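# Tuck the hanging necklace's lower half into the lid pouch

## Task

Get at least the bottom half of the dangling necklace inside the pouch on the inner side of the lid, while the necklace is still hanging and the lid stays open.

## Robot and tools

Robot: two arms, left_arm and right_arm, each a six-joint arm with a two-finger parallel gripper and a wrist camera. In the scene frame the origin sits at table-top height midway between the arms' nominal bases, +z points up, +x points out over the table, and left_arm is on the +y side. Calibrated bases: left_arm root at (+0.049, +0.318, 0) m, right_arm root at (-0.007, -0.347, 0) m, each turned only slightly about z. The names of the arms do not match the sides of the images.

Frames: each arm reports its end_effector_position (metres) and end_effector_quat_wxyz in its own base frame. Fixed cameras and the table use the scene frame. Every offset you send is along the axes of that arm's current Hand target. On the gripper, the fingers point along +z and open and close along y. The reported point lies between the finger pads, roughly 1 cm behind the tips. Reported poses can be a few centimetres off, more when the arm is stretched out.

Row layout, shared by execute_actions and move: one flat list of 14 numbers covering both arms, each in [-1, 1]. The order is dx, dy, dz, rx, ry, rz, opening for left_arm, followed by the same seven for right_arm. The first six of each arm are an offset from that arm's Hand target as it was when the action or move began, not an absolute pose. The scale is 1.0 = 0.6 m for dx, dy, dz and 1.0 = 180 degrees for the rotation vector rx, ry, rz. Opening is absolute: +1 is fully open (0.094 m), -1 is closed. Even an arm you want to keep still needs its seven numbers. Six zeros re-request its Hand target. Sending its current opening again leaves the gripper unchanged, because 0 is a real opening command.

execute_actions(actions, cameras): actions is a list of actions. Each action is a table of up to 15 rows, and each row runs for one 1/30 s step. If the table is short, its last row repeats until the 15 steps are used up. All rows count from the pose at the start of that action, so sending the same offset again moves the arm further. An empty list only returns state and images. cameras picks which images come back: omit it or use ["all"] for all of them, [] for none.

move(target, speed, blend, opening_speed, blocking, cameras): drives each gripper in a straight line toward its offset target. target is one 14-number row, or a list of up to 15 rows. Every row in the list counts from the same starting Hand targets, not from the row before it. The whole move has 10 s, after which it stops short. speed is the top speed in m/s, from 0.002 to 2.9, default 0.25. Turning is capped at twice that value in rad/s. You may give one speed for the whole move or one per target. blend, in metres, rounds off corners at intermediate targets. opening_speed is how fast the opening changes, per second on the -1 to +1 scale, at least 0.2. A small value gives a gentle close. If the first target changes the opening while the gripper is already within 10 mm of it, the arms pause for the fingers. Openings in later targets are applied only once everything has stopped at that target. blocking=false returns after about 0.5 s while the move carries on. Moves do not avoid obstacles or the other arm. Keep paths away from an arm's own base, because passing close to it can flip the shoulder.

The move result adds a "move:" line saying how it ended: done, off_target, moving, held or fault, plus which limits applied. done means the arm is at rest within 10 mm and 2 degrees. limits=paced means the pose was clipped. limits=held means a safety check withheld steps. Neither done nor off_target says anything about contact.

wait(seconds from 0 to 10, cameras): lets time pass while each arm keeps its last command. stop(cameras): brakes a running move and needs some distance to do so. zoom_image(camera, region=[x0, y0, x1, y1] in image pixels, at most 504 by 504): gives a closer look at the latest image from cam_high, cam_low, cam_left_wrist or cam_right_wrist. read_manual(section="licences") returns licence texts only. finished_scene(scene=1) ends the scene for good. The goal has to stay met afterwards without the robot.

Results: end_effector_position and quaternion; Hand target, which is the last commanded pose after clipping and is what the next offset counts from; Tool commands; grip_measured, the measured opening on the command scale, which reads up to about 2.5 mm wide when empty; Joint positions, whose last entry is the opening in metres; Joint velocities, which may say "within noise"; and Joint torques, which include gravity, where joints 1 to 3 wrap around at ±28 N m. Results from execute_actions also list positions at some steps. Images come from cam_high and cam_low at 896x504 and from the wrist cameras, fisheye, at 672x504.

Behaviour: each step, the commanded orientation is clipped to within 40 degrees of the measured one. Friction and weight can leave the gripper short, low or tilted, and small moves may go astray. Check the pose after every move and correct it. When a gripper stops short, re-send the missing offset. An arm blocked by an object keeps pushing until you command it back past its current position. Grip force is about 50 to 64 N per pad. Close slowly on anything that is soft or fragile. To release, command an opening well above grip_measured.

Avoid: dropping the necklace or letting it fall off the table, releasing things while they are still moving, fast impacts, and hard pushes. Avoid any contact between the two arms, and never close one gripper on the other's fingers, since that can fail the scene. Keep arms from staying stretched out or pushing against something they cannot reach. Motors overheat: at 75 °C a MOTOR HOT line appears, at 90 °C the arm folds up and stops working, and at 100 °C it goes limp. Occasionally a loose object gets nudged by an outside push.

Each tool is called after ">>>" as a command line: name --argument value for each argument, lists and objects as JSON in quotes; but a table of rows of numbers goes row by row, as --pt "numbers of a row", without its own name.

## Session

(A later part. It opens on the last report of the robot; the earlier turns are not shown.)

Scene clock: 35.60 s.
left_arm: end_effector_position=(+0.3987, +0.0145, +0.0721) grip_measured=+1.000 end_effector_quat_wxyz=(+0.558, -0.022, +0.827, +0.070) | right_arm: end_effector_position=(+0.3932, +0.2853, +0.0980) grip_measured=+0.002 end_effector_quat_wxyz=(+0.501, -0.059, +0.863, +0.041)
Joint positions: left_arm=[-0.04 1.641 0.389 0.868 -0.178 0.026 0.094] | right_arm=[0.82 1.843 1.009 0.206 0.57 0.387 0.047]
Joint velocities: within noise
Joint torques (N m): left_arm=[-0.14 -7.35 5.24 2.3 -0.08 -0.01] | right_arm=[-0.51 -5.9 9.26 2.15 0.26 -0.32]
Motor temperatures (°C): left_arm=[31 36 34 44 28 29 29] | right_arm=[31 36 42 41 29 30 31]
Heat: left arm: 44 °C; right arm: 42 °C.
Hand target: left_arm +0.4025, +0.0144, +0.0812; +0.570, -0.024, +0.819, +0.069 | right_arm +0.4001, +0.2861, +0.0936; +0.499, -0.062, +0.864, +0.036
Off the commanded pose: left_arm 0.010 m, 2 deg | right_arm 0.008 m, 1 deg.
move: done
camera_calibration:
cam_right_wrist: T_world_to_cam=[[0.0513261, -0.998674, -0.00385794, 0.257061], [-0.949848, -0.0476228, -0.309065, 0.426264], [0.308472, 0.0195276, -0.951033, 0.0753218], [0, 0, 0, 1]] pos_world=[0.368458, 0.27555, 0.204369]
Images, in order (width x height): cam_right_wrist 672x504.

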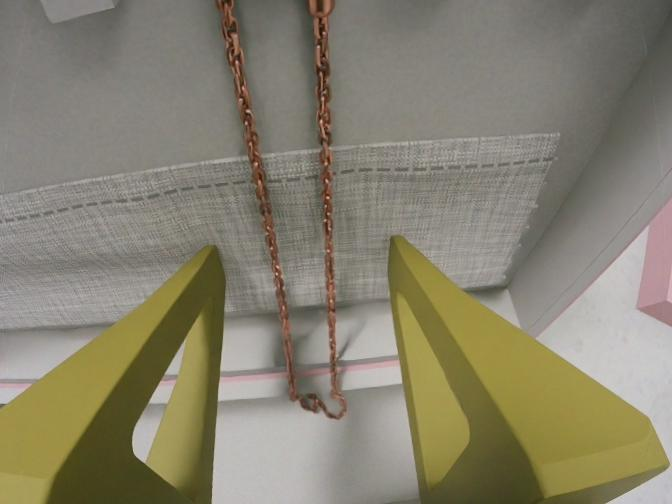

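>>> wait --seconds 0.1 --cameras '["cam_high","cam_low","cam_right_wrist"]'

>>> zoom_image --camera "cam_high" --region '[380, 210, 530, 340]'

>>> zoom_image --camera "cam_right_wrist" --region '[100, 140, 340, 320]'

Scene clock: 36.03 s.
left_arm: end_effector_position=(+0.3987, +0.0145, +0.0721) grip_measured=+1.000 end_effector_quat_wxyz=(+0.558, -0.022, +0.827, +0.070) | right_arm: end_effector_position=(+0.3932, +0.2853, +0.0980) grip_measured=+0.002 end_effector_quat_wxyz=(+0.501, -0.059, +0.863, +0.041)
Joint positions: left_arm=[-0.04 1.641 0.389 0.868 -0.178 0.026 0.094] | right_arm=[0.82 1.843 1.009 0.206 0.57 0.387 0.047]
Joint velocities: within noise
Joint torques (N m): left_arm=[-0.29 -7.16 5.2 2.33 -0.05 0.04] | right_arm=[-0.5 -5.82 9.42 2.14 0.25 -0.33]
Motor temperatures (°C): left_arm=[31 36 34 44 28 29 29] | right_arm=[31 36 42 41 29 30 31]
Heat: left arm: 44 °C; right arm: 42 °C.
Hand target: left_arm +0.4025, +0.0144, +0.0812; +0.570, -0.024, +0.819, +0.069 | right_arm +0.4001, +0.2861, +0.0936; +0.499, -0.062, +0.864, +0.036
Tool commands: left_gripper/opening=+1.0 right_gripper/opening=+0.0
Off the commanded pose: left_arm 0.010 m, 2 deg | right_arm 0.008 m, 1 deg.
wait: 0.10 s; at rest from the start
camera_calibration:
cam_right_wrist: T_world_to_cam=[[0.0513261, -0.998674, -0.00385794, 0.257061], [-0.949848, -0.0476228, -0.309065, 0.426264], [0.308472, 0.0195276, -0.951033, 0.0753218], [0, 0, 0, 1]] pos_world=[0.368458, 0.27555, 0.204369]
Images, in order (width x height): cam_high 896x504, cam_low 896x504, cam_right_wrist 672x504.

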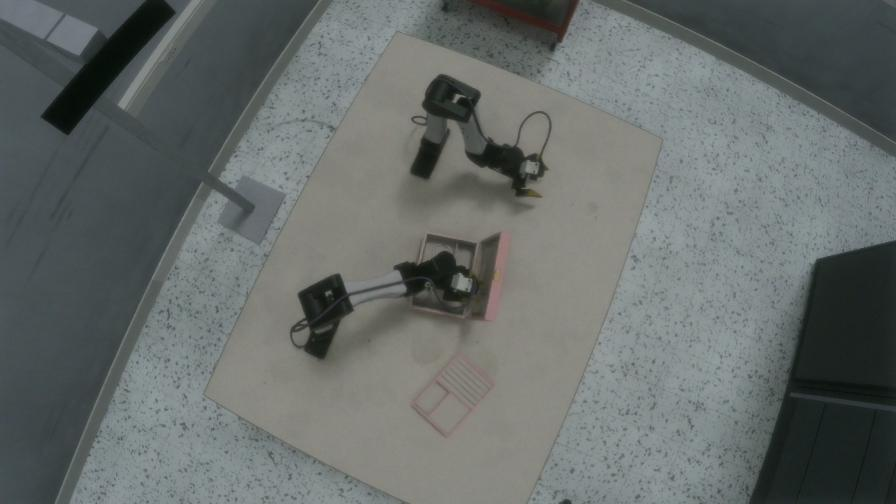

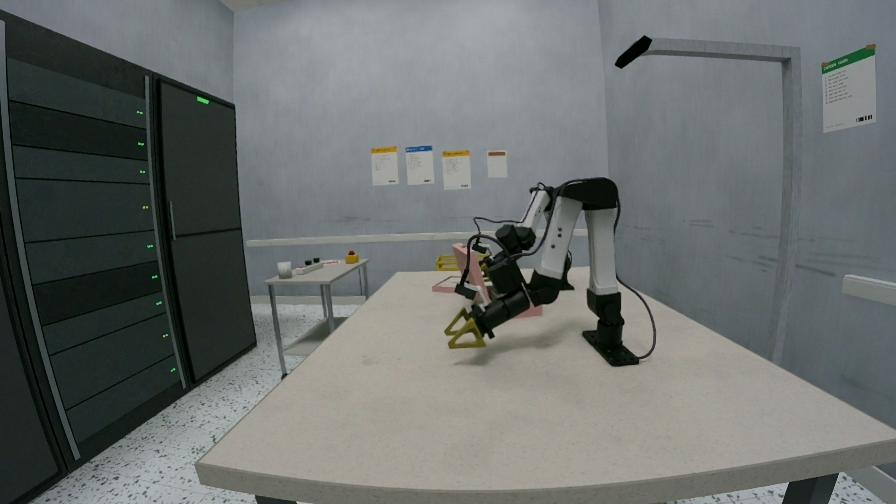

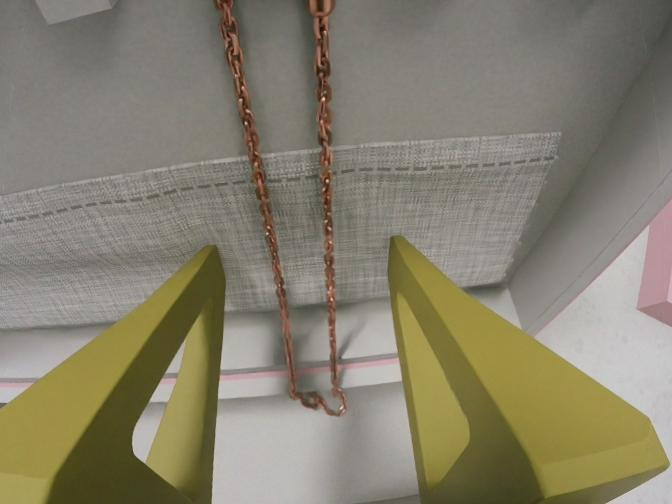

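Scaled by 3.360.

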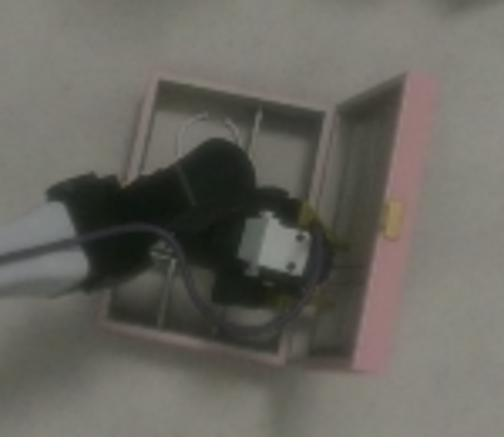

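Scaled by 2.100 from the camera's 672x504 image, which has a finer 960x720 frame.

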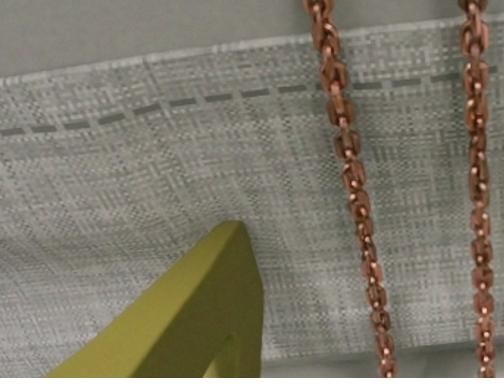

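>>> move --target '[0,0,0,0,0,0,1, 0.0013,-0.001,-0.006,0,0,0,0.0]' --speed 0.05 --cameras '["cam_right_wrist"]'

>>> zoom_image --camera "cam_right_wrist" --region '[100, 140, 340, 320]'

Scene clock: 37.03 s.
left_arm: end_effector_position=(+0.3987, +0.0145, +0.0721) grip_measured=+1.000 end_effector_quat_wxyz=(+0.558, -0.022, +0.827, +0.070) | right_arm: end_effector_position=(+0.3932, +0.2853, +0.0980) grip_measured=+0.002 end_effector_quat_wxyz=(+0.501, -0.059, +0.863, +0.041)
Joint positions: left_arm=[-0.04 1.641 0.389 0.868 -0.178 0.026 0.094] | right_arm=[0.82 1.843 1.009 0.206 0.57 0.387 0.047]
Joint velocities: within noise
Joint torques (N m): left_arm=[-0.47 -7.28 4.96 2.34 -0.05 0.04] | right_arm=[-0.17 -6.74 8.39 2.1 0.28 -0.3]
Motor temperatures (°C): left_arm=[31 36 34 45 28 29 29] | right_arm=[31 36 42 42 29 30 31]
Heat: left arm: 45 °C; right arm: 42 °C.
Hand target: left_arm +0.4025, +0.0144, +0.0812; +0.570, -0.024, +0.819, +0.069 | right_arm +0.3967, +0.2850, +0.0947; +0.499, -0.062, +0.864, +0.036
Off the commanded pose: left_arm 0.010 m, 2 deg | right_arm 0.005 m, 1 deg.
move: done
camera_calibration:
cam_right_wrist: T_world_to_cam=[[0.0513261, -0.998674, -0.00385794, 0.257061], [-0.949848, -0.0476228, -0.309065, 0.426264], [0.308472, 0.0195276, -0.951033, 0.0753218], [0, 0, 0, 1]] pos_world=[0.368458, 0.27555, 0.204369]
Images, in order (width x height): cam_right_wrist 672x504.

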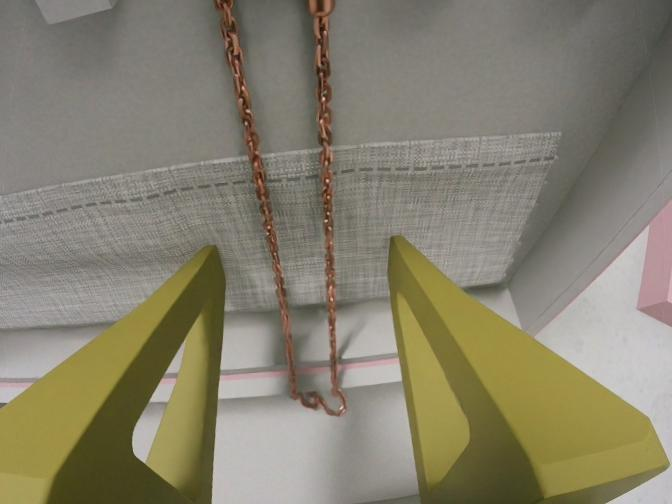

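Scaled by 2.100 from the camera's 672x504 image, which has a finer 960x720 frame.

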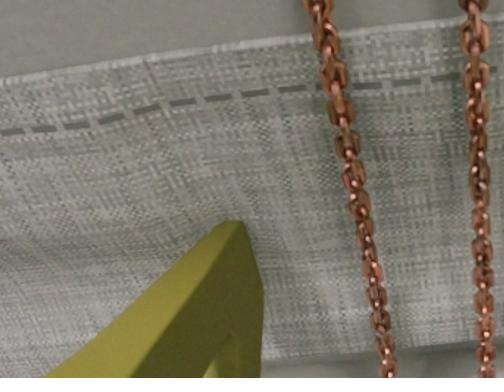

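>>> move --target '[0,0,0,0,0,0,1, 0.0013,-0.001,-0.006,0,0,0,0.0]' --speed 0.05 --cameras '["cam_right_wrist"]'

>>> zoom_image --camera "cam_right_wrist" --region '[100, 140, 340, 320]'

Scene clock: 37.87 s.
left_arm: end_effector_position=(+0.3987, +0.0145, +0.0721) grip_measured=+1.000 end_effector_quat_wxyz=(+0.558, -0.022, +0.827, +0.070) | right_arm: end_effector_position=(+0.3932, +0.2853, +0.0980) grip_measured=+0.002 end_effector_quat_wxyz=(+0.501, -0.059, +0.863, +0.041)
Joint positions: left_arm=[-0.04 1.641 0.389 0.868 -0.178 0.026 0.094] | right_arm=[0.82 1.843 1.009 0.206 0.57 0.387 0.047]
Joint velocities: within noise
Joint torques (N m): left_arm=[-0.42 -7.49 5.09 2.29 -0.05 0.01] | right_arm=[0.18 -7.69 7.34 2.07 0.32 -0.26]
Motor temperatures (°C): left_arm=[31 36 34 45 28 29 29] | right_arm=[31 36 42 42 29 30 31]
Heat: left arm: 45 °C; right arm: 42 °C.
Hand target: left_arm +0.4025, +0.0144, +0.0812; +0.570, -0.024, +0.819, +0.069 | right_arm +0.3933, +0.2839, +0.0958; +0.499, -0.062, +0.864, +0.036
Off the commanded pose: left_arm 0.010 m, 2 deg | right_arm 0.003 m, 1 deg.
move: done
camera_calibration:
cam_right_wrist: T_world_to_cam=[[0.0513261, -0.998674, -0.00385794, 0.257061], [-0.949848, -0.0476228, -0.309065, 0.426264], [0.308472, 0.0195276, -0.951033, 0.0753218], [0, 0, 0, 1]] pos_world=[0.368458, 0.27555, 0.204369]
Images, in order (width x height): cam_right_wrist 672x504.

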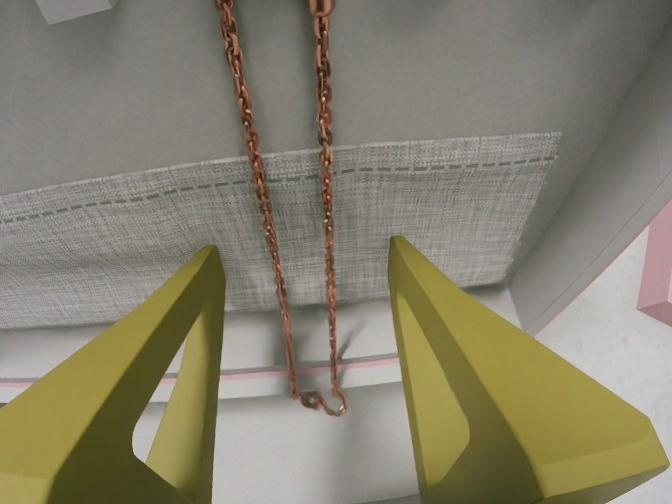

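Scaled by 2.100 from the camera's 672x504 image, which has a finer 960x720 frame.

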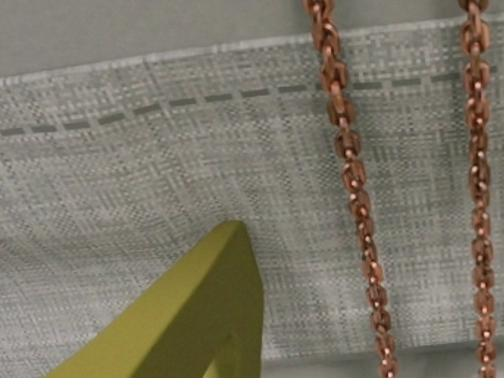

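>>> move --target '[0,0,0,0,0,0,1, 0.001,-0.001,-0.005,0,0,0,0.0]' --speed 0.05 --cameras '["cam_right_wrist"]'

>>> zoom_image --camera "cam_right_wrist" --region '[100, 140, 340, 320]'

Scene clock: 38.70 s.
left_arm: end_effector_position=(+0.3987, +0.0145, +0.0721) grip_measured=+1.000 end_effector_quat_wxyz=(+0.558, -0.022, +0.827, +0.070) | right_arm: end_effector_position=(+0.3931, +0.2854, +0.0980) grip_measured=+0.002 end_effector_quat_wxyz=(+0.501, -0.059, +0.862, +0.041)
Joint positions: left_arm=[-0.04 1.641 0.389 0.868 -0.178 0.026 0.094] | right_arm=[0.82 1.843 1.009 0.206 0.57 0.387 0.047]
Joint velocities: within noise
Joint torques (N m): left_arm=[-0.16 -7.31 5.18 2.27 -0.05 0.04] | right_arm=[0.46 -8.51 6.42 2.04 0.35 -0.24]
Motor temperatures (°C): left_arm=[31 36 34 45 28 29 29] | right_arm=[31 37 42 42 29 30 31]
Heat: left arm: 45 °C; right arm: 42 °C.
Hand target: left_arm +0.4025, +0.0144, +0.0812; +0.570, -0.024, +0.819, +0.069 | right_arm +0.3905, +0.2829, +0.0968; +0.499, -0.062, +0.864, +0.036
Off the commanded pose: left_arm 0.010 m, 2 deg | right_arm 0.004 m, 1 deg.
move: done
camera_calibration:
cam_right_wrist: T_world_to_cam=[[0.0516406, -0.998658, -0.00386697, 0.257047], [-0.94983, -0.0479189, -0.309073, 0.426251], [0.308473, 0.0196337, -0.95103, 0.0753203], [0, 0, 0, 1]] pos_world=[0.368357, 0.275649, 0.204369]
Images, in order (width x height): cam_right_wrist 672x504.

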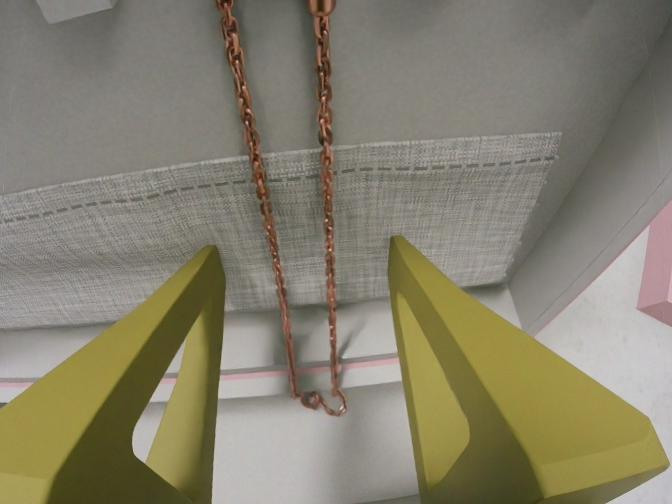

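Scaled by 2.100 from the camera's 672x504 image, which has a finer 960x720 frame.

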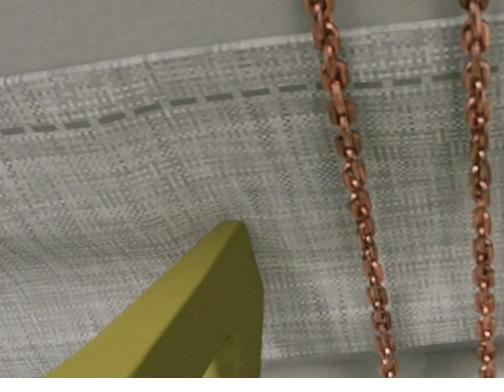

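>>> move --target '[0,0,0,0,0,0,1, 0.0007,-0.0005,-0.0035,0,0,0,0.0]' --speed 0.05 --cameras '["cam_right_wrist"]'

>>> zoom_image --camera "cam_right_wrist" --region '[100, 140, 340, 320]'

Scene clock: 39.57 s.
left_arm: end_effector_position=(+0.3987, +0.0145, +0.0721) grip_measured=+1.000 end_effector_quat_wxyz=(+0.558, -0.022, +0.827, +0.070) | right_arm: end_effector_position=(+0.3921, +0.2849, +0.0964) grip_measured=+0.002 end_effector_quat_wxyz=(+0.500, -0.060, +0.863, +0.040)
Joint positions: left_arm=[-0.04 1.641 0.389 0.868 -0.178 0.026 0.094] | right_arm=[0.821 1.843 1.004 0.206 0.57 0.387 0.047]
Joint velocities: within noise
Joint torques (N m): left_arm=[-0.21 -7.47 5.27 2.37 -0.05 0.05] | right_arm=[0.61 -9.05 6.2 2.02 0.37 -0.2]
Motor temperatures (°C): left_arm=[31 36 34 45 28 29 29] | right_arm=[31 37 42 42 29 30 31]
Heat: left arm: 45 °C; right arm: 42 °C.
Hand target: left_arm +0.4025, +0.0144, +0.0812; +0.570, -0.024, +0.819, +0.069 | right_arm +0.3886, +0.2824, +0.0976; +0.499, -0.062, +0.864, +0.036
Off the commanded pose: left_arm 0.010 m, 2 deg | right_arm 0.005 m, 1 deg.
move: done
camera_calibration:
cam_right_wrist: T_world_to_cam=[[0.0523866, -0.998626, -0.000976422, 0.256021], [-0.950685, -0.0495723, -0.306169, 0.425309], [0.3057, 0.0169674, -0.951977, 0.0760604], [0, 0, 0, 1]] pos_world=[0.367672, 0.275462, 0.202874]
Images, in order (width x height): cam_right_wrist 672x504.

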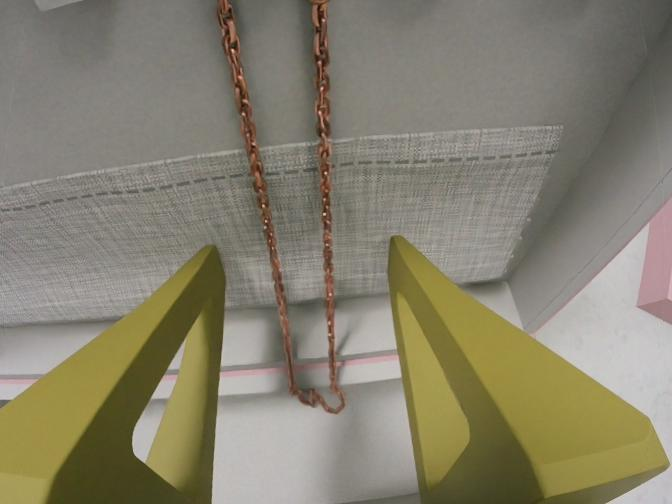

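Scaled by 2.100 from the camera's 672x504 image, which has a finer 960x720 frame.

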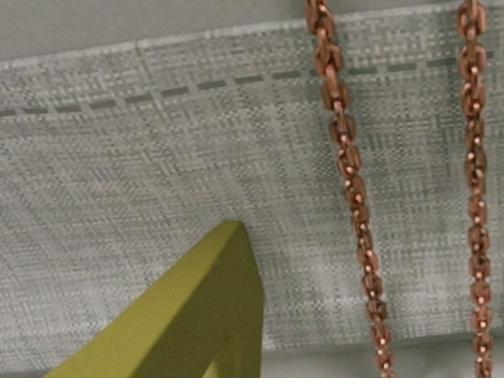

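>>> move --target '[0,0,0,0,0,0,1, 0,0,0,0,0,0,-0.6]' --opening_speed 0.8 --cameras '["cam_right_wrist"]'

>>> zoom_image --camera "cam_right_wrist" --region '[200, 140, 400, 320]'

Scene clock: 40.70 s.
left_arm: end_effector_position=(+0.3987, +0.0145, +0.0721) grip_measured=+1.000 end_effector_quat_wxyz=(+0.558, -0.022, +0.827, +0.070) | right_arm: end_effector_position=(+0.3921, +0.2849, +0.0964) grip_measured=-0.598 end_effector_quat_wxyz=(+0.500, -0.060, +0.863, +0.040)
Joint positions: left_arm=[-0.04 1.641 0.389 0.868 -0.178 0.026 0.094] | right_arm=[0.821 1.843 1.004 0.206 0.57 0.387 0.019]
Joint velocities: within noise
Joint torques (N m): left_arm=[-0.1 -7.32 5.07 2.31 0.01 0] | right_arm=[0.59 -9.06 6.23 2.02 0.37 -0.22]
Motor temperatures (°C): left_arm=[31 36 34 45 28 29 29] | right_arm=[31 37 42 42 29 30 31]
Heat: left arm: 45 °C; right arm: 42 °C.
Hand target: left_arm +0.4025, +0.0144, +0.0812; +0.570, -0.024, +0.819, +0.069 | right_arm +0.3886, +0.2824, +0.0976; +0.499, -0.062, +0.864, +0.036
Off the commanded pose: left_arm 0.010 m, 2 deg | right_arm 0.005 m, 1 deg.
move: done
camera_calibration:
cam_right_wrist: T_world_to_cam=[[0.0523866, -0.998626, -0.000976422, 0.256021], [-0.950685, -0.0495723, -0.306169, 0.425309], [0.3057, 0.0169674, -0.951977, 0.0760604], [0, 0, 0, 1]] pos_world=[0.367672, 0.275462, 0.202874]
Images, in order (width x height): cam_right_wrist 672x504.

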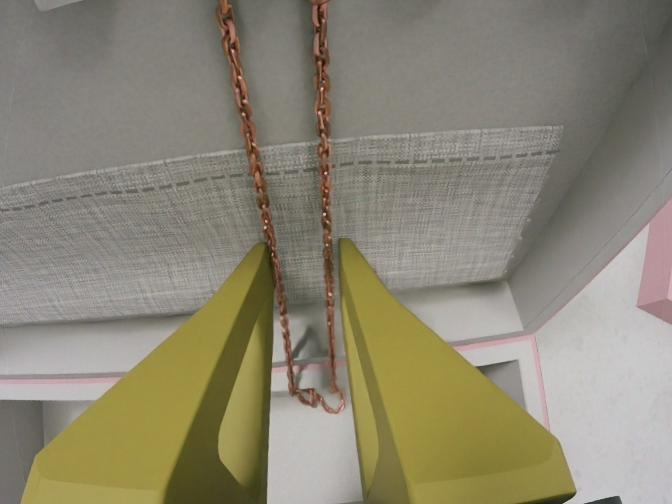

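Scaled by 2.520 from the camera's 672x504 image, which has a finer 960x720 frame.

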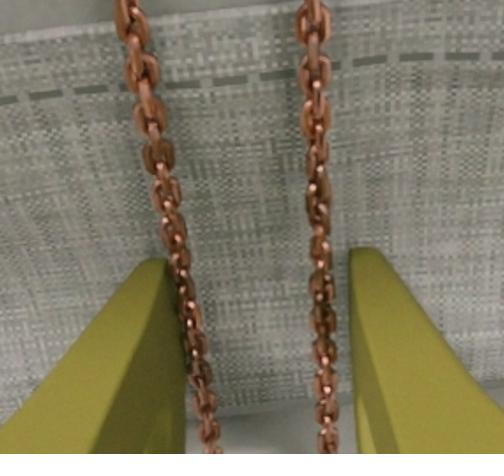

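>>> move --target '[0,0,0,0,0,0,1, 0,0,0,0,0,0,-0.8]' --opening_speed 0.5 --cameras '["cam_right_wrist"]'

>>> zoom_image --camera "cam_right_wrist" --region '[200, 140, 400, 320]'

Scene clock: 41.57 s.
left_arm: end_effector_position=(+0.3987, +0.0145, +0.0721) grip_measured=+1.000 end_effector_quat_wxyz=(+0.558, -0.022, +0.827, +0.070) | right_arm: end_effector_position=(+0.3921, +0.2849, +0.0964) grip_measured=-0.798 end_effector_quat_wxyz=(+0.500, -0.060, +0.863, +0.040)
Joint positions: left_arm=[-0.04 1.641 0.389 0.868 -0.178 0.026 0.094] | right_arm=[0.821 1.843 1.004 0.206 0.57 0.387 0.009]
Joint velocities: within noise
Joint torques (N m): left_arm=[-0.25 -7.23 5.2 2.32 -0.06 -0.01] | right_arm=[0.62 -9.02 6.24 2.02 0.37 -0.21]
Motor temperatures (°C): left_arm=[31 36 34 45 28 29 29] | right_arm=[31 37 42 42 29 30 31]
Heat: left arm: 45 °C; right arm: 42 °C.
Hand target: left_arm +0.4025, +0.0144, +0.0812; +0.570, -0.024, +0.819, +0.069 | right_arm +0.3886, +0.2824, +0.0976; +0.499, -0.062, +0.864, +0.036
Off the commanded pose: left_arm 0.010 m, 2 deg | right_arm 0.005 m, 1 deg.
move: done
camera_calibration:
cam_right_wrist: T_world_to_cam=[[0.0523866, -0.998626, -0.000976422, 0.256021], [-0.950685, -0.0495723, -0.306169, 0.425309], [0.3057, 0.0169674, -0.951977, 0.0760604], [0, 0, 0, 1]] pos_world=[0.367672, 0.275462, 0.202874]
Images, in order (width x height): cam_right_wrist 672x504.

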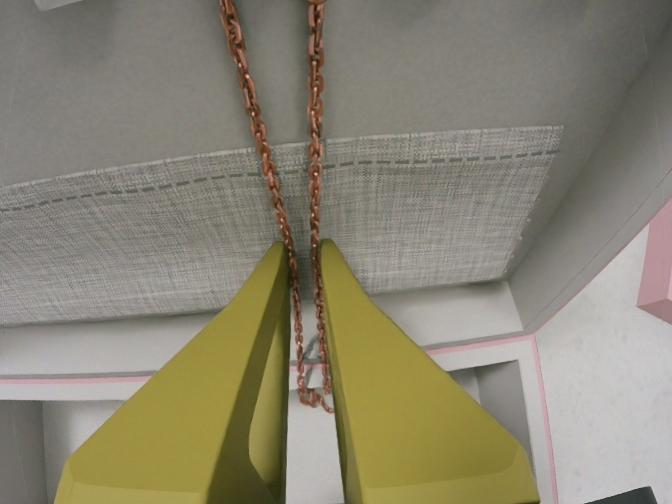

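Scaled by 2.520 from the camera's 672x504 image, which has a finer 960x720 frame.

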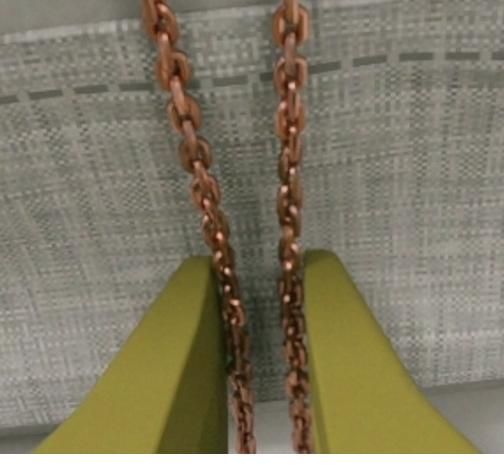

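>>> move --target '[0,0,0,0,0,0,1, 0,0,0,0,0,0,-0.95]' --opening_speed 0.3 --cameras '["cam_right_wrist"]'

>>> zoom_image --camera "cam_right_wrist" --region '[200, 140, 400, 320]'

Scene clock: 42.47 s.
left_arm: end_effector_position=(+0.3987, +0.0145, +0.0721) grip_measured=+1.000 end_effector_quat_wxyz=(+0.558, -0.022, +0.827, +0.070) | right_arm: end_effector_position=(+0.3921, +0.2849, +0.0964) grip_measured=-0.948 end_effector_quat_wxyz=(+0.500, -0.060, +0.863, +0.040)
Joint positions: left_arm=[-0.04 1.641 0.389 0.868 -0.178 0.026 0.094] | right_arm=[0.821 1.843 1.004 0.206 0.57 0.387 0.002]
Joint velocities: within noise
Joint torques (N m): left_arm=[-0.29 -7.16 5.12 2.3 -0.11 -0.02] | right_arm=[0.61 -9.01 6.23 2.04 0.37 -0.21]
Motor temperatures (°C): left_arm=[31 36 34 45 28 29 29] | right_arm=[31 37 42 42 29 30 31]
Heat: left arm: 45 °C; right arm: 42 °C.
Hand target: left_arm +0.4025, +0.0144, +0.0812; +0.570, -0.024, +0.819, +0.069 | right_arm +0.3886, +0.2824, +0.0976; +0.499, -0.062, +0.864, +0.036
Off the commanded pose: left_arm 0.010 m, 2 deg | right_arm 0.005 m, 1 deg.
move: done
camera_calibration:
cam_right_wrist: T_world_to_cam=[[0.0523866, -0.998626, -0.000976422, 0.256021], [-0.950685, -0.0495723, -0.306169, 0.425309], [0.3057, 0.0169674, -0.951977, 0.0760604], [0, 0, 0, 1]] pos_world=[0.367672, 0.275462, 0.202874]
Images, in order (width x height): cam_right_wrist 672x504.

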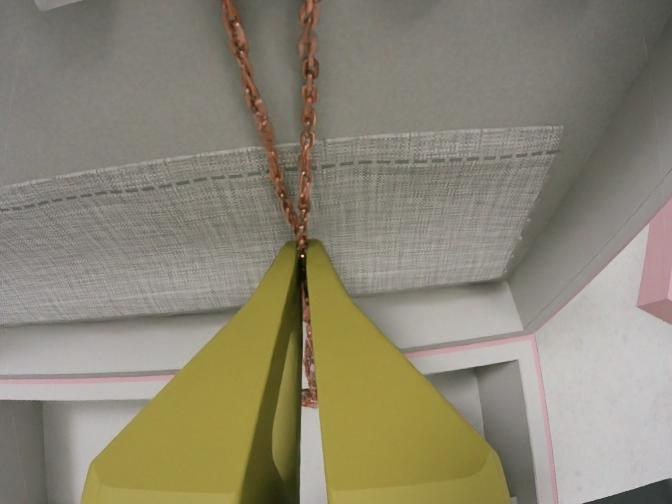

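Scaled by 2.520 from the camera's 672x504 image, which has a finer 960x720 frame.

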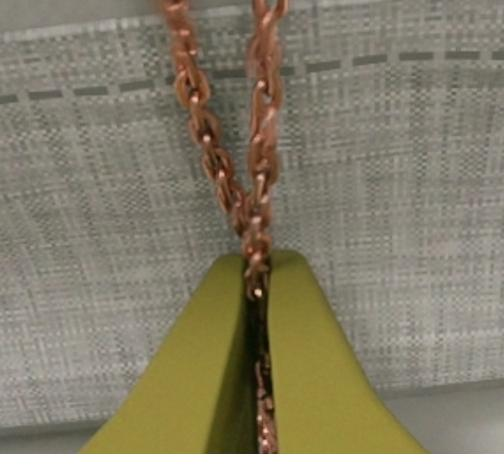

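>>> move --target '[0,0,0,0,0,0,1, 0,0,0,0,0,0,-1.0]' --opening_speed 0.3 --cameras '["cam_right_wrist"]'

>>> zoom_image --camera "cam_right_wrist" --region '[200, 140, 400, 320]'

Scene clock: 43.37 s.
left_arm: end_effector_position=(+0.3987, +0.0145, +0.0721) grip_measured=+1.000 end_effector_quat_wxyz=(+0.558, -0.022, +0.827, +0.070) | right_arm: end_effector_position=(+0.3921, +0.2849, +0.0964) grip_measured=-0.983 end_effector_quat_wxyz=(+0.500, -0.060, +0.863, +0.040)
Joint positions: left_arm=[-0.04 1.641 0.389 0.868 -0.178 0.026 0.094] | right_arm=[0.821 1.843 1.004 0.206 0.57 0.387 0.001]
Joint velocities: within noise
Joint torques (N m): left_arm=[-0.43 -7.16 5.18 2.28 -0.09 -0.01] | right_arm=[0.61 -9.05 6.24 2.03 0.37 -0.21]
Motor temperatures (°C): left_arm=[31 36 34 45 28 29 29] | right_arm=[31 37 42 42 29 30 31]
Heat: left arm: 45 °C; right arm: 42 °C.
Hand target: left_arm +0.4025, +0.0144, +0.0812; +0.570, -0.024, +0.819, +0.069 | right_arm +0.3886, +0.2824, +0.0976; +0.499, -0.062, +0.864, +0.036
Off the commanded pose: left_arm 0.010 m, 2 deg | right_arm 0.005 m, 1 deg.
move: done
camera_calibration:
cam_right_wrist: T_world_to_cam=[[0.0523866, -0.998626, -0.000976422, 0.256021], [-0.950685, -0.0495723, -0.306169, 0.425309], [0.3057, 0.0169674, -0.951977, 0.0760604], [0, 0, 0, 1]] pos_world=[0.367672, 0.275462, 0.202874]
Images, in order (width x height): cam_right_wrist 672x504.

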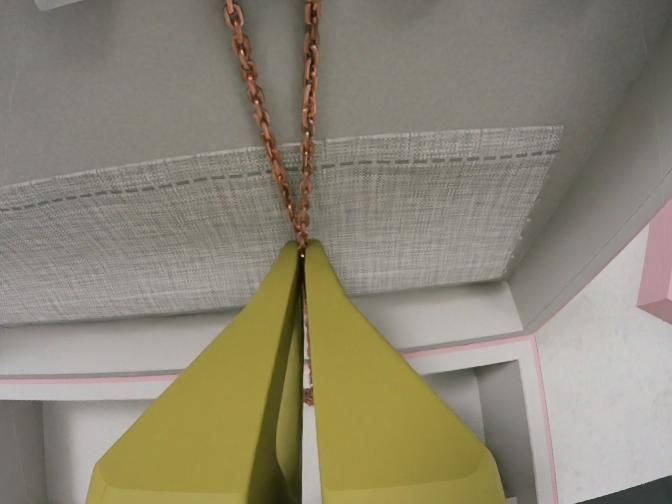

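Scaled by 2.520 from the camera's 672x504 image, which has a finer 960x720 frame.

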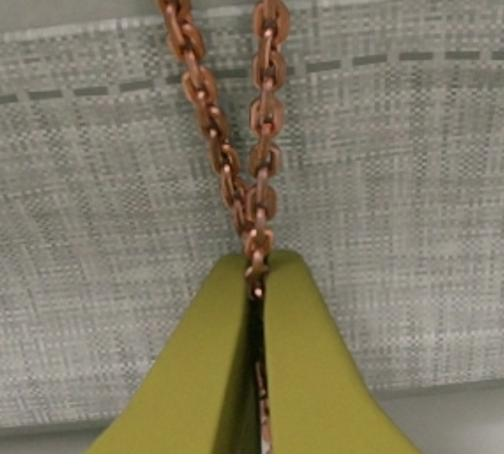

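>>> move --target '[0,0,0,0,0,0,1, -0.0656,-0.0009,-0.0779,0,0,0,-1.0]' --speed 0.1 --cameras '["cam_high","cam_right_wrist"]'

>>> zoom_image --camera "cam_right_wrist" --region '[150, 140, 450, 365]'

Scene clock: 45.33 s.
left_arm: end_effector_position=(+0.3987, +0.0145, +0.0721) grip_measured=+1.000 end_effector_quat_wxyz=(+0.558, -0.022, +0.827, +0.070) | right_arm: end_effector_position=(+0.3677, +0.2777, +0.1392) grip_measured=-0.983 end_effector_quat_wxyz=(+0.489, -0.073, +0.869, +0.027)
Joint positions: left_arm=[-0.04 1.641 0.389 0.868 -0.178 0.026 0.094] | right_arm=[0.858 1.689 1.039 -0.031 0.596 0.399 0.001]
Joint velocities: within noise
Joint torques (N m): left_arm=[-0.17 -7.25 5.09 2.34 -0.11 0.02] | right_arm=[0.65 -8.83 9.59 1.91 0.42 -0.07]
Motor temperatures (°C): left_arm=[31 36 34 46 28 29 29] | right_arm=[31 38 43 42 29 30 31]
Heat: left arm: 46 °C; right arm: 43 °C.
Hand target: left_arm +0.4025, +0.0144, +0.0812; +0.570, -0.024, +0.819, +0.069 | right_arm +0.3680, +0.2789, +0.1550; +0.499, -0.062, +0.864, +0.036
Off the commanded pose: left_arm 0.010 m, 2 deg | right_arm 0.016 m, 2 deg.
move: off_target (right_arm)
camera_calibration:
cam_right_wrist: T_world_to_cam=[[0.0632173, -0.997421, 0.0339932, 0.240995], [-0.956467, -0.0702751, -0.283252, 0.419438], [0.28491, -0.014607, -0.958443, 0.141686], [0, 0, 0, 1]] pos_world=[0.345576, 0.271919, 0.246412]
Images, in order (width x height): cam_high 896x504, cam_right_wrist 672x504.

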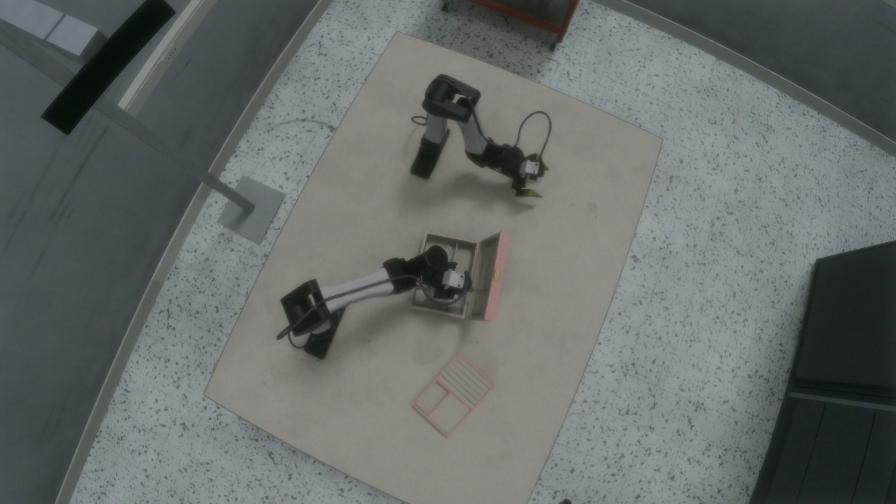

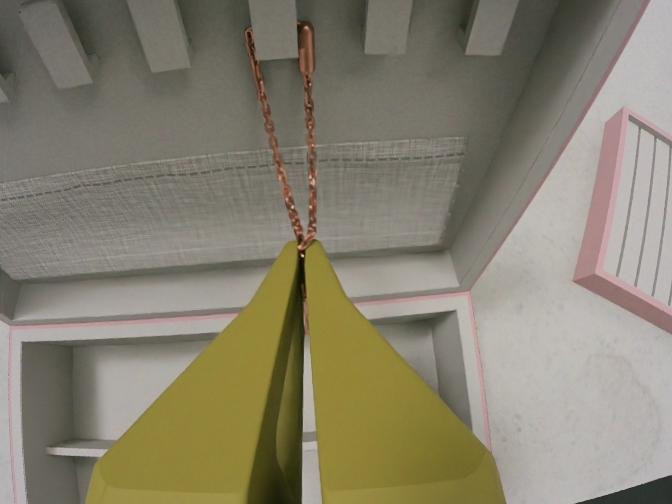

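Scaled by 1.680 from the camera's 672x504 image, which has a finer 960x720 frame.

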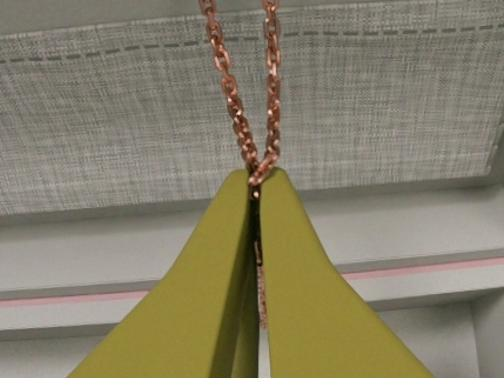

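>>> zoom_image --camera "cam_high" --region '[380, 210, 530, 340]'

Scaled by 3.360.

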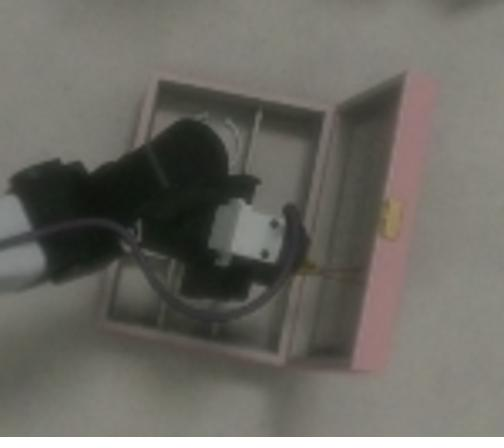

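>>> move --pt "0 0 0 0 0 0 1 -0.0628 -0.0015 -0.0231 -0.04 0.02 -0.03 -1.0" --pt "0 0 0 0 0 0 1 -0.1460 0.0029 -0.0157 -0.1161 0.0548 -0.0814 -1.0" --speed 0.12 --blend 0.01 --cameras '["cam_high","cam_right_wrist"]'

>>> zoom_image --camera "cam_right_wrist" --region '[150, 140, 450, 365]'

Scene clock: 49.67 s.
left_arm: end_effector_position=(+0.3987, +0.0145, +0.0721) grip_measured=+1.000 end_effector_quat_wxyz=(+0.558, -0.022, +0.827, +0.070) | right_arm: end_effector_position=(+0.4001, +0.2834, +0.2378) grip_measured=-0.983 end_effector_quat_wxyz=(+0.410, -0.255, +0.867, +0.123)
Joint positions: left_arm=[-0.04 1.641 0.389 0.868 -0.178 0.026 0.094] | right_arm=[0.631 1.679 1.509 -0.517 0.041 0.038 0.001]
Joint velocities: within noise
Joint torques (N m): left_arm=[-0.16 -7.15 5.35 2.36 -0.05 -0.04] | right_arm=[0.03 -5.75 10.45 2.02 0.03 -0.33]
Motor temperatures (°C): left_arm=[31 37 34 46 28 29 29] | right_arm=[31 39 43 42 29 30 31]
Heat: left arm: 46 °C; right arm: 43 °C.
Hand target: left_arm +0.4025, +0.0144, +0.0812; +0.570, -0.024, +0.819, +0.069 | right_arm +0.4031, +0.2857, +0.2357; +0.404, -0.263, +0.867, +0.122
Off the commanded pose: left_arm 0.010 m, 2 deg | right_arm 0.004 m, 1 deg.
move: done
camera_calibration:
cam_right_wrist: T_world_to_cam=[[0.466449, -0.884351, 0.0186744, 0.0514803], [-0.873681, -0.463915, -0.146509, 0.524683], [0.138229, 0.0520236, -0.989033, 0.274031], [0, 0, 0, 1]] pos_world=[0.396514, 0.274679, 0.346935]
Images, in order (width x height): cam_high 896x504, cam_right_wrist 672x504.

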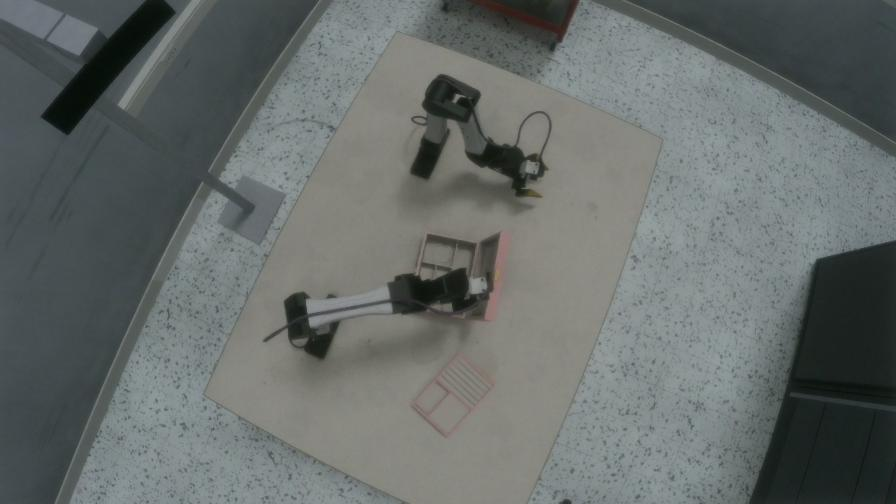

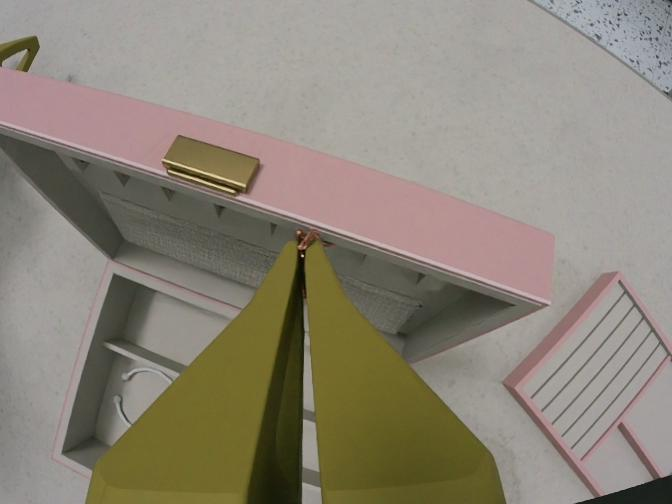

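Scaled by 1.680 from the camera's 672x504 image, which has a finer 960x720 frame.

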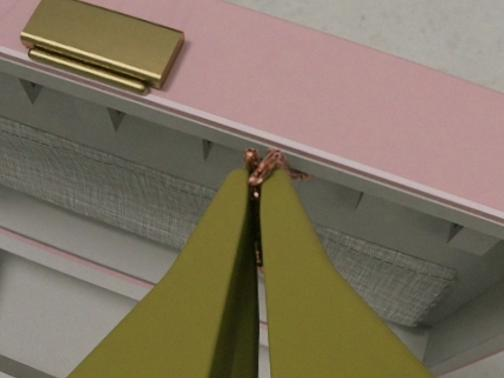

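>>> zoom_image --camera "cam_right_wrist" --region '[260, 200, 360, 275]'

>>> zoom_image --camera "cam_high" --region '[440, 230, 530, 330]'

Scaled by 5.040 from the camera's 672x504 image, which has a finer 960x720 frame.

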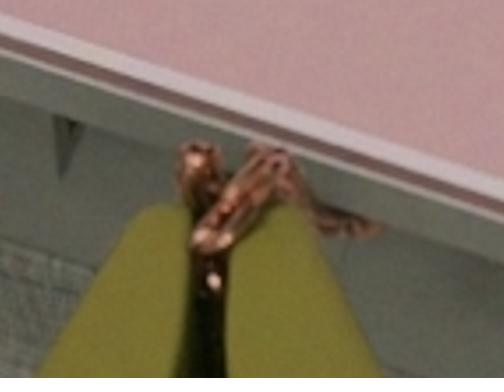

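Scaled by 5.040.

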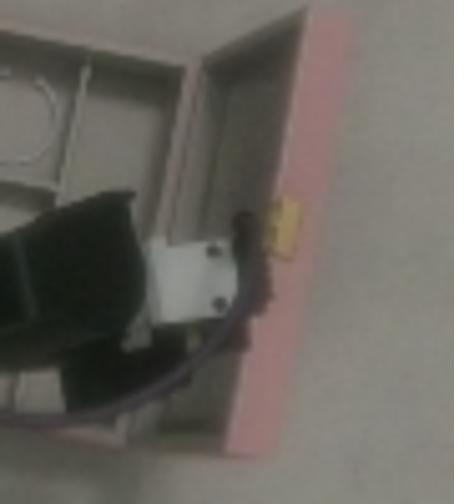

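>>> move --pt "-0.1026 -0.1543 -0.3375 0.07 0.045 -0.22 -0.2 0 0 0 0 0 0 -1.0" --pt "-0.0356 -0.4337 -0.3958 0.1524 0.0992 -0.4646 -0.2 0 0 0 0 0 0 -1.0" --speed 0.3 --blend 0.05 --cameras '["cam_high","cam_left_wrist","cam_right_wrist"]'

Scene clock: 56.27 s.
left_arm: end_effector_position=(+0.2207, -0.2749, +0.1582) grip_measured=-0.198 end_effector_quat_wxyz=(+0.341, -0.438, +0.666, -0.498) | right_arm: end_effector_position=(+0.3999, +0.2835, +0.2377) grip_measured=-0.983 end_effector_quat_wxyz=(+0.410, -0.256, +0.867, +0.123)
Joint positions: left_arm=[-1.263 1.259 0.476 0.369 -0.831 -1.866 0.038] | right_arm=[0.631 1.679 1.509 -0.518 0.04 0.038 0.001]
Joint velocities: within noise
Joint torques (N m): left_arm=[-0.84 -3.73 6.01 2.08 -0.3 -0.05] | right_arm=[0.03 -5.75 10.56 2.06 0.02 -0.33]
Motor temperatures (°C): left_arm=[31 36 35 46 28 29 29] | right_arm=[31 39 44 42 29 30 31]
Heat: left arm: 46 °C; right arm: 44 °C.
Hand target: left_arm +0.2199, -0.2772, +0.1600; +0.339, -0.442, +0.659, -0.505 | right_arm +0.4031, +0.2857, +0.2356; +0.404, -0.263, +0.868, +0.122
Off the commanded pose: left_arm 0.003 m, 1 deg | right_arm 0.004 m, 1 deg.
move: done
camera_calibration:
cam_left_wrist: T_world_to_cam=[[0.212006, -0.134076, 0.968027, -0.242861], [-0.904153, -0.402839, 0.142223, 0.070304], [0.370891, -0.905397, -0.206629, -0.19287], [0, 0, 0, 1]] pos_world=[0.186587, -0.178865, 0.185244]
cam_right_wrist: T_world_to_cam=[[0.467662, -0.883711, 0.0186482, 0.0509657], [-0.873158, -0.465152, -0.145698, 0.524498], [0.137429, 0.0518546, -0.989153, 0.274445], [0, 0, 0, 1]] pos_world=[0.396418, 0.274779, 0.346936]
Images, in order (width x height): cam_high 896x504, cam_left_wrist 672x504, cam_right_wrist 672x504.

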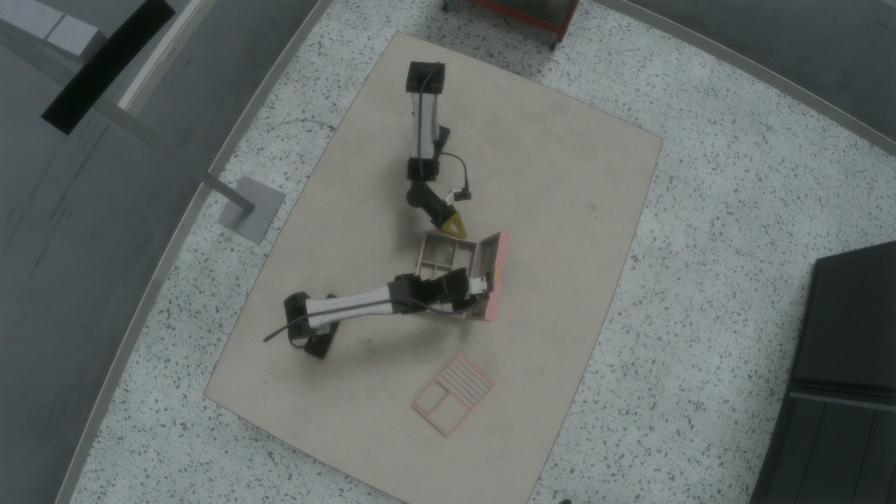

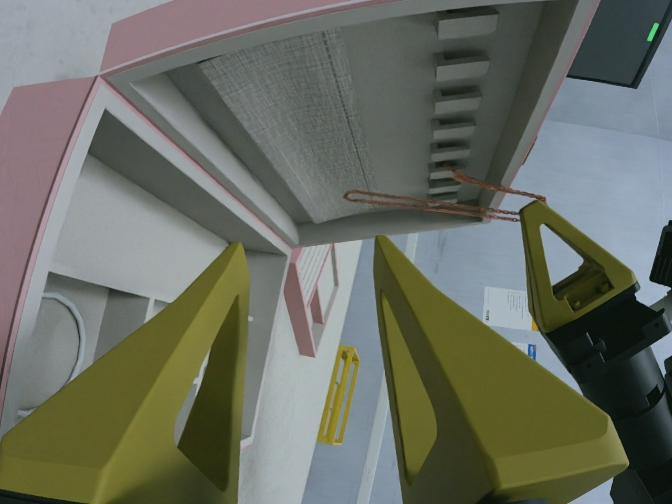

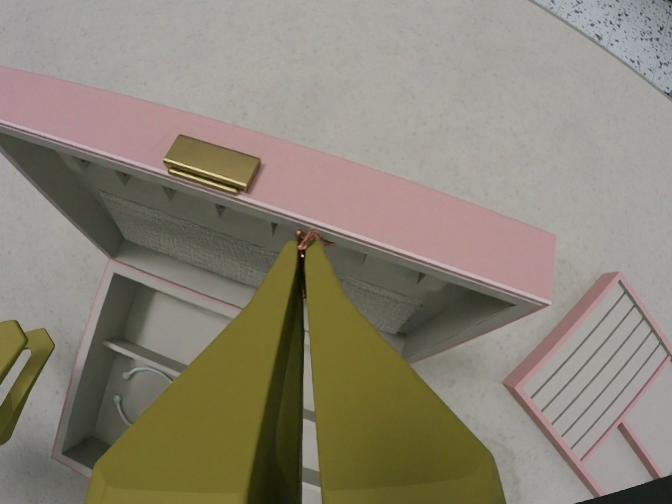

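>>> zoom_image --camera "cam_left_wrist" --region '[300, 100, 560, 260]'

>>> zoom_image --camera "cam_left_wrist" --region '[180, 20, 440, 240]'

Scaled by 1.938 from the camera's 672x504 image, which has a finer 960x720 frame.

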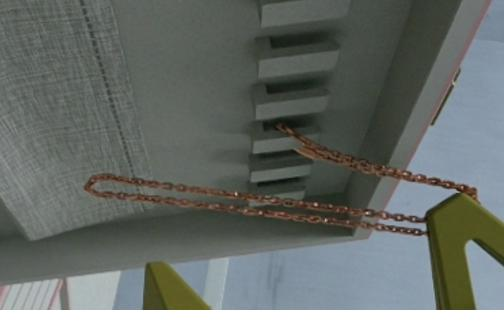

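Scaled by 1.938 from the camera's 672x504 image, which has a finer 960x720 frame.

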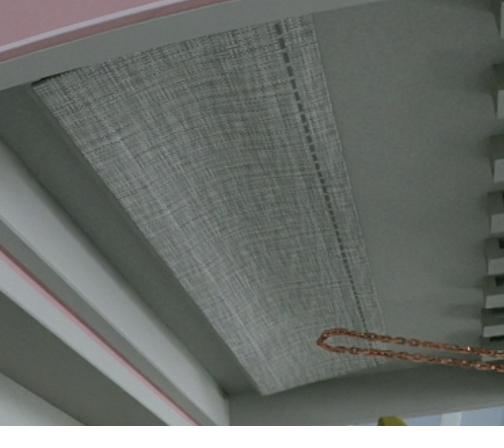

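>>> zoom_image --camera "cam_left_wrist" --region '[410, 110, 550, 220]'

Scaled by 3.600 from the camera's 672x504 image, which has a finer 960x720 frame.

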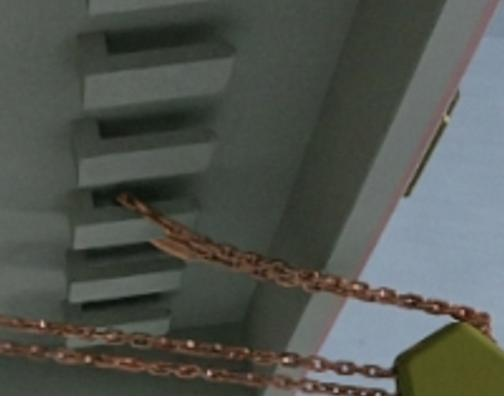

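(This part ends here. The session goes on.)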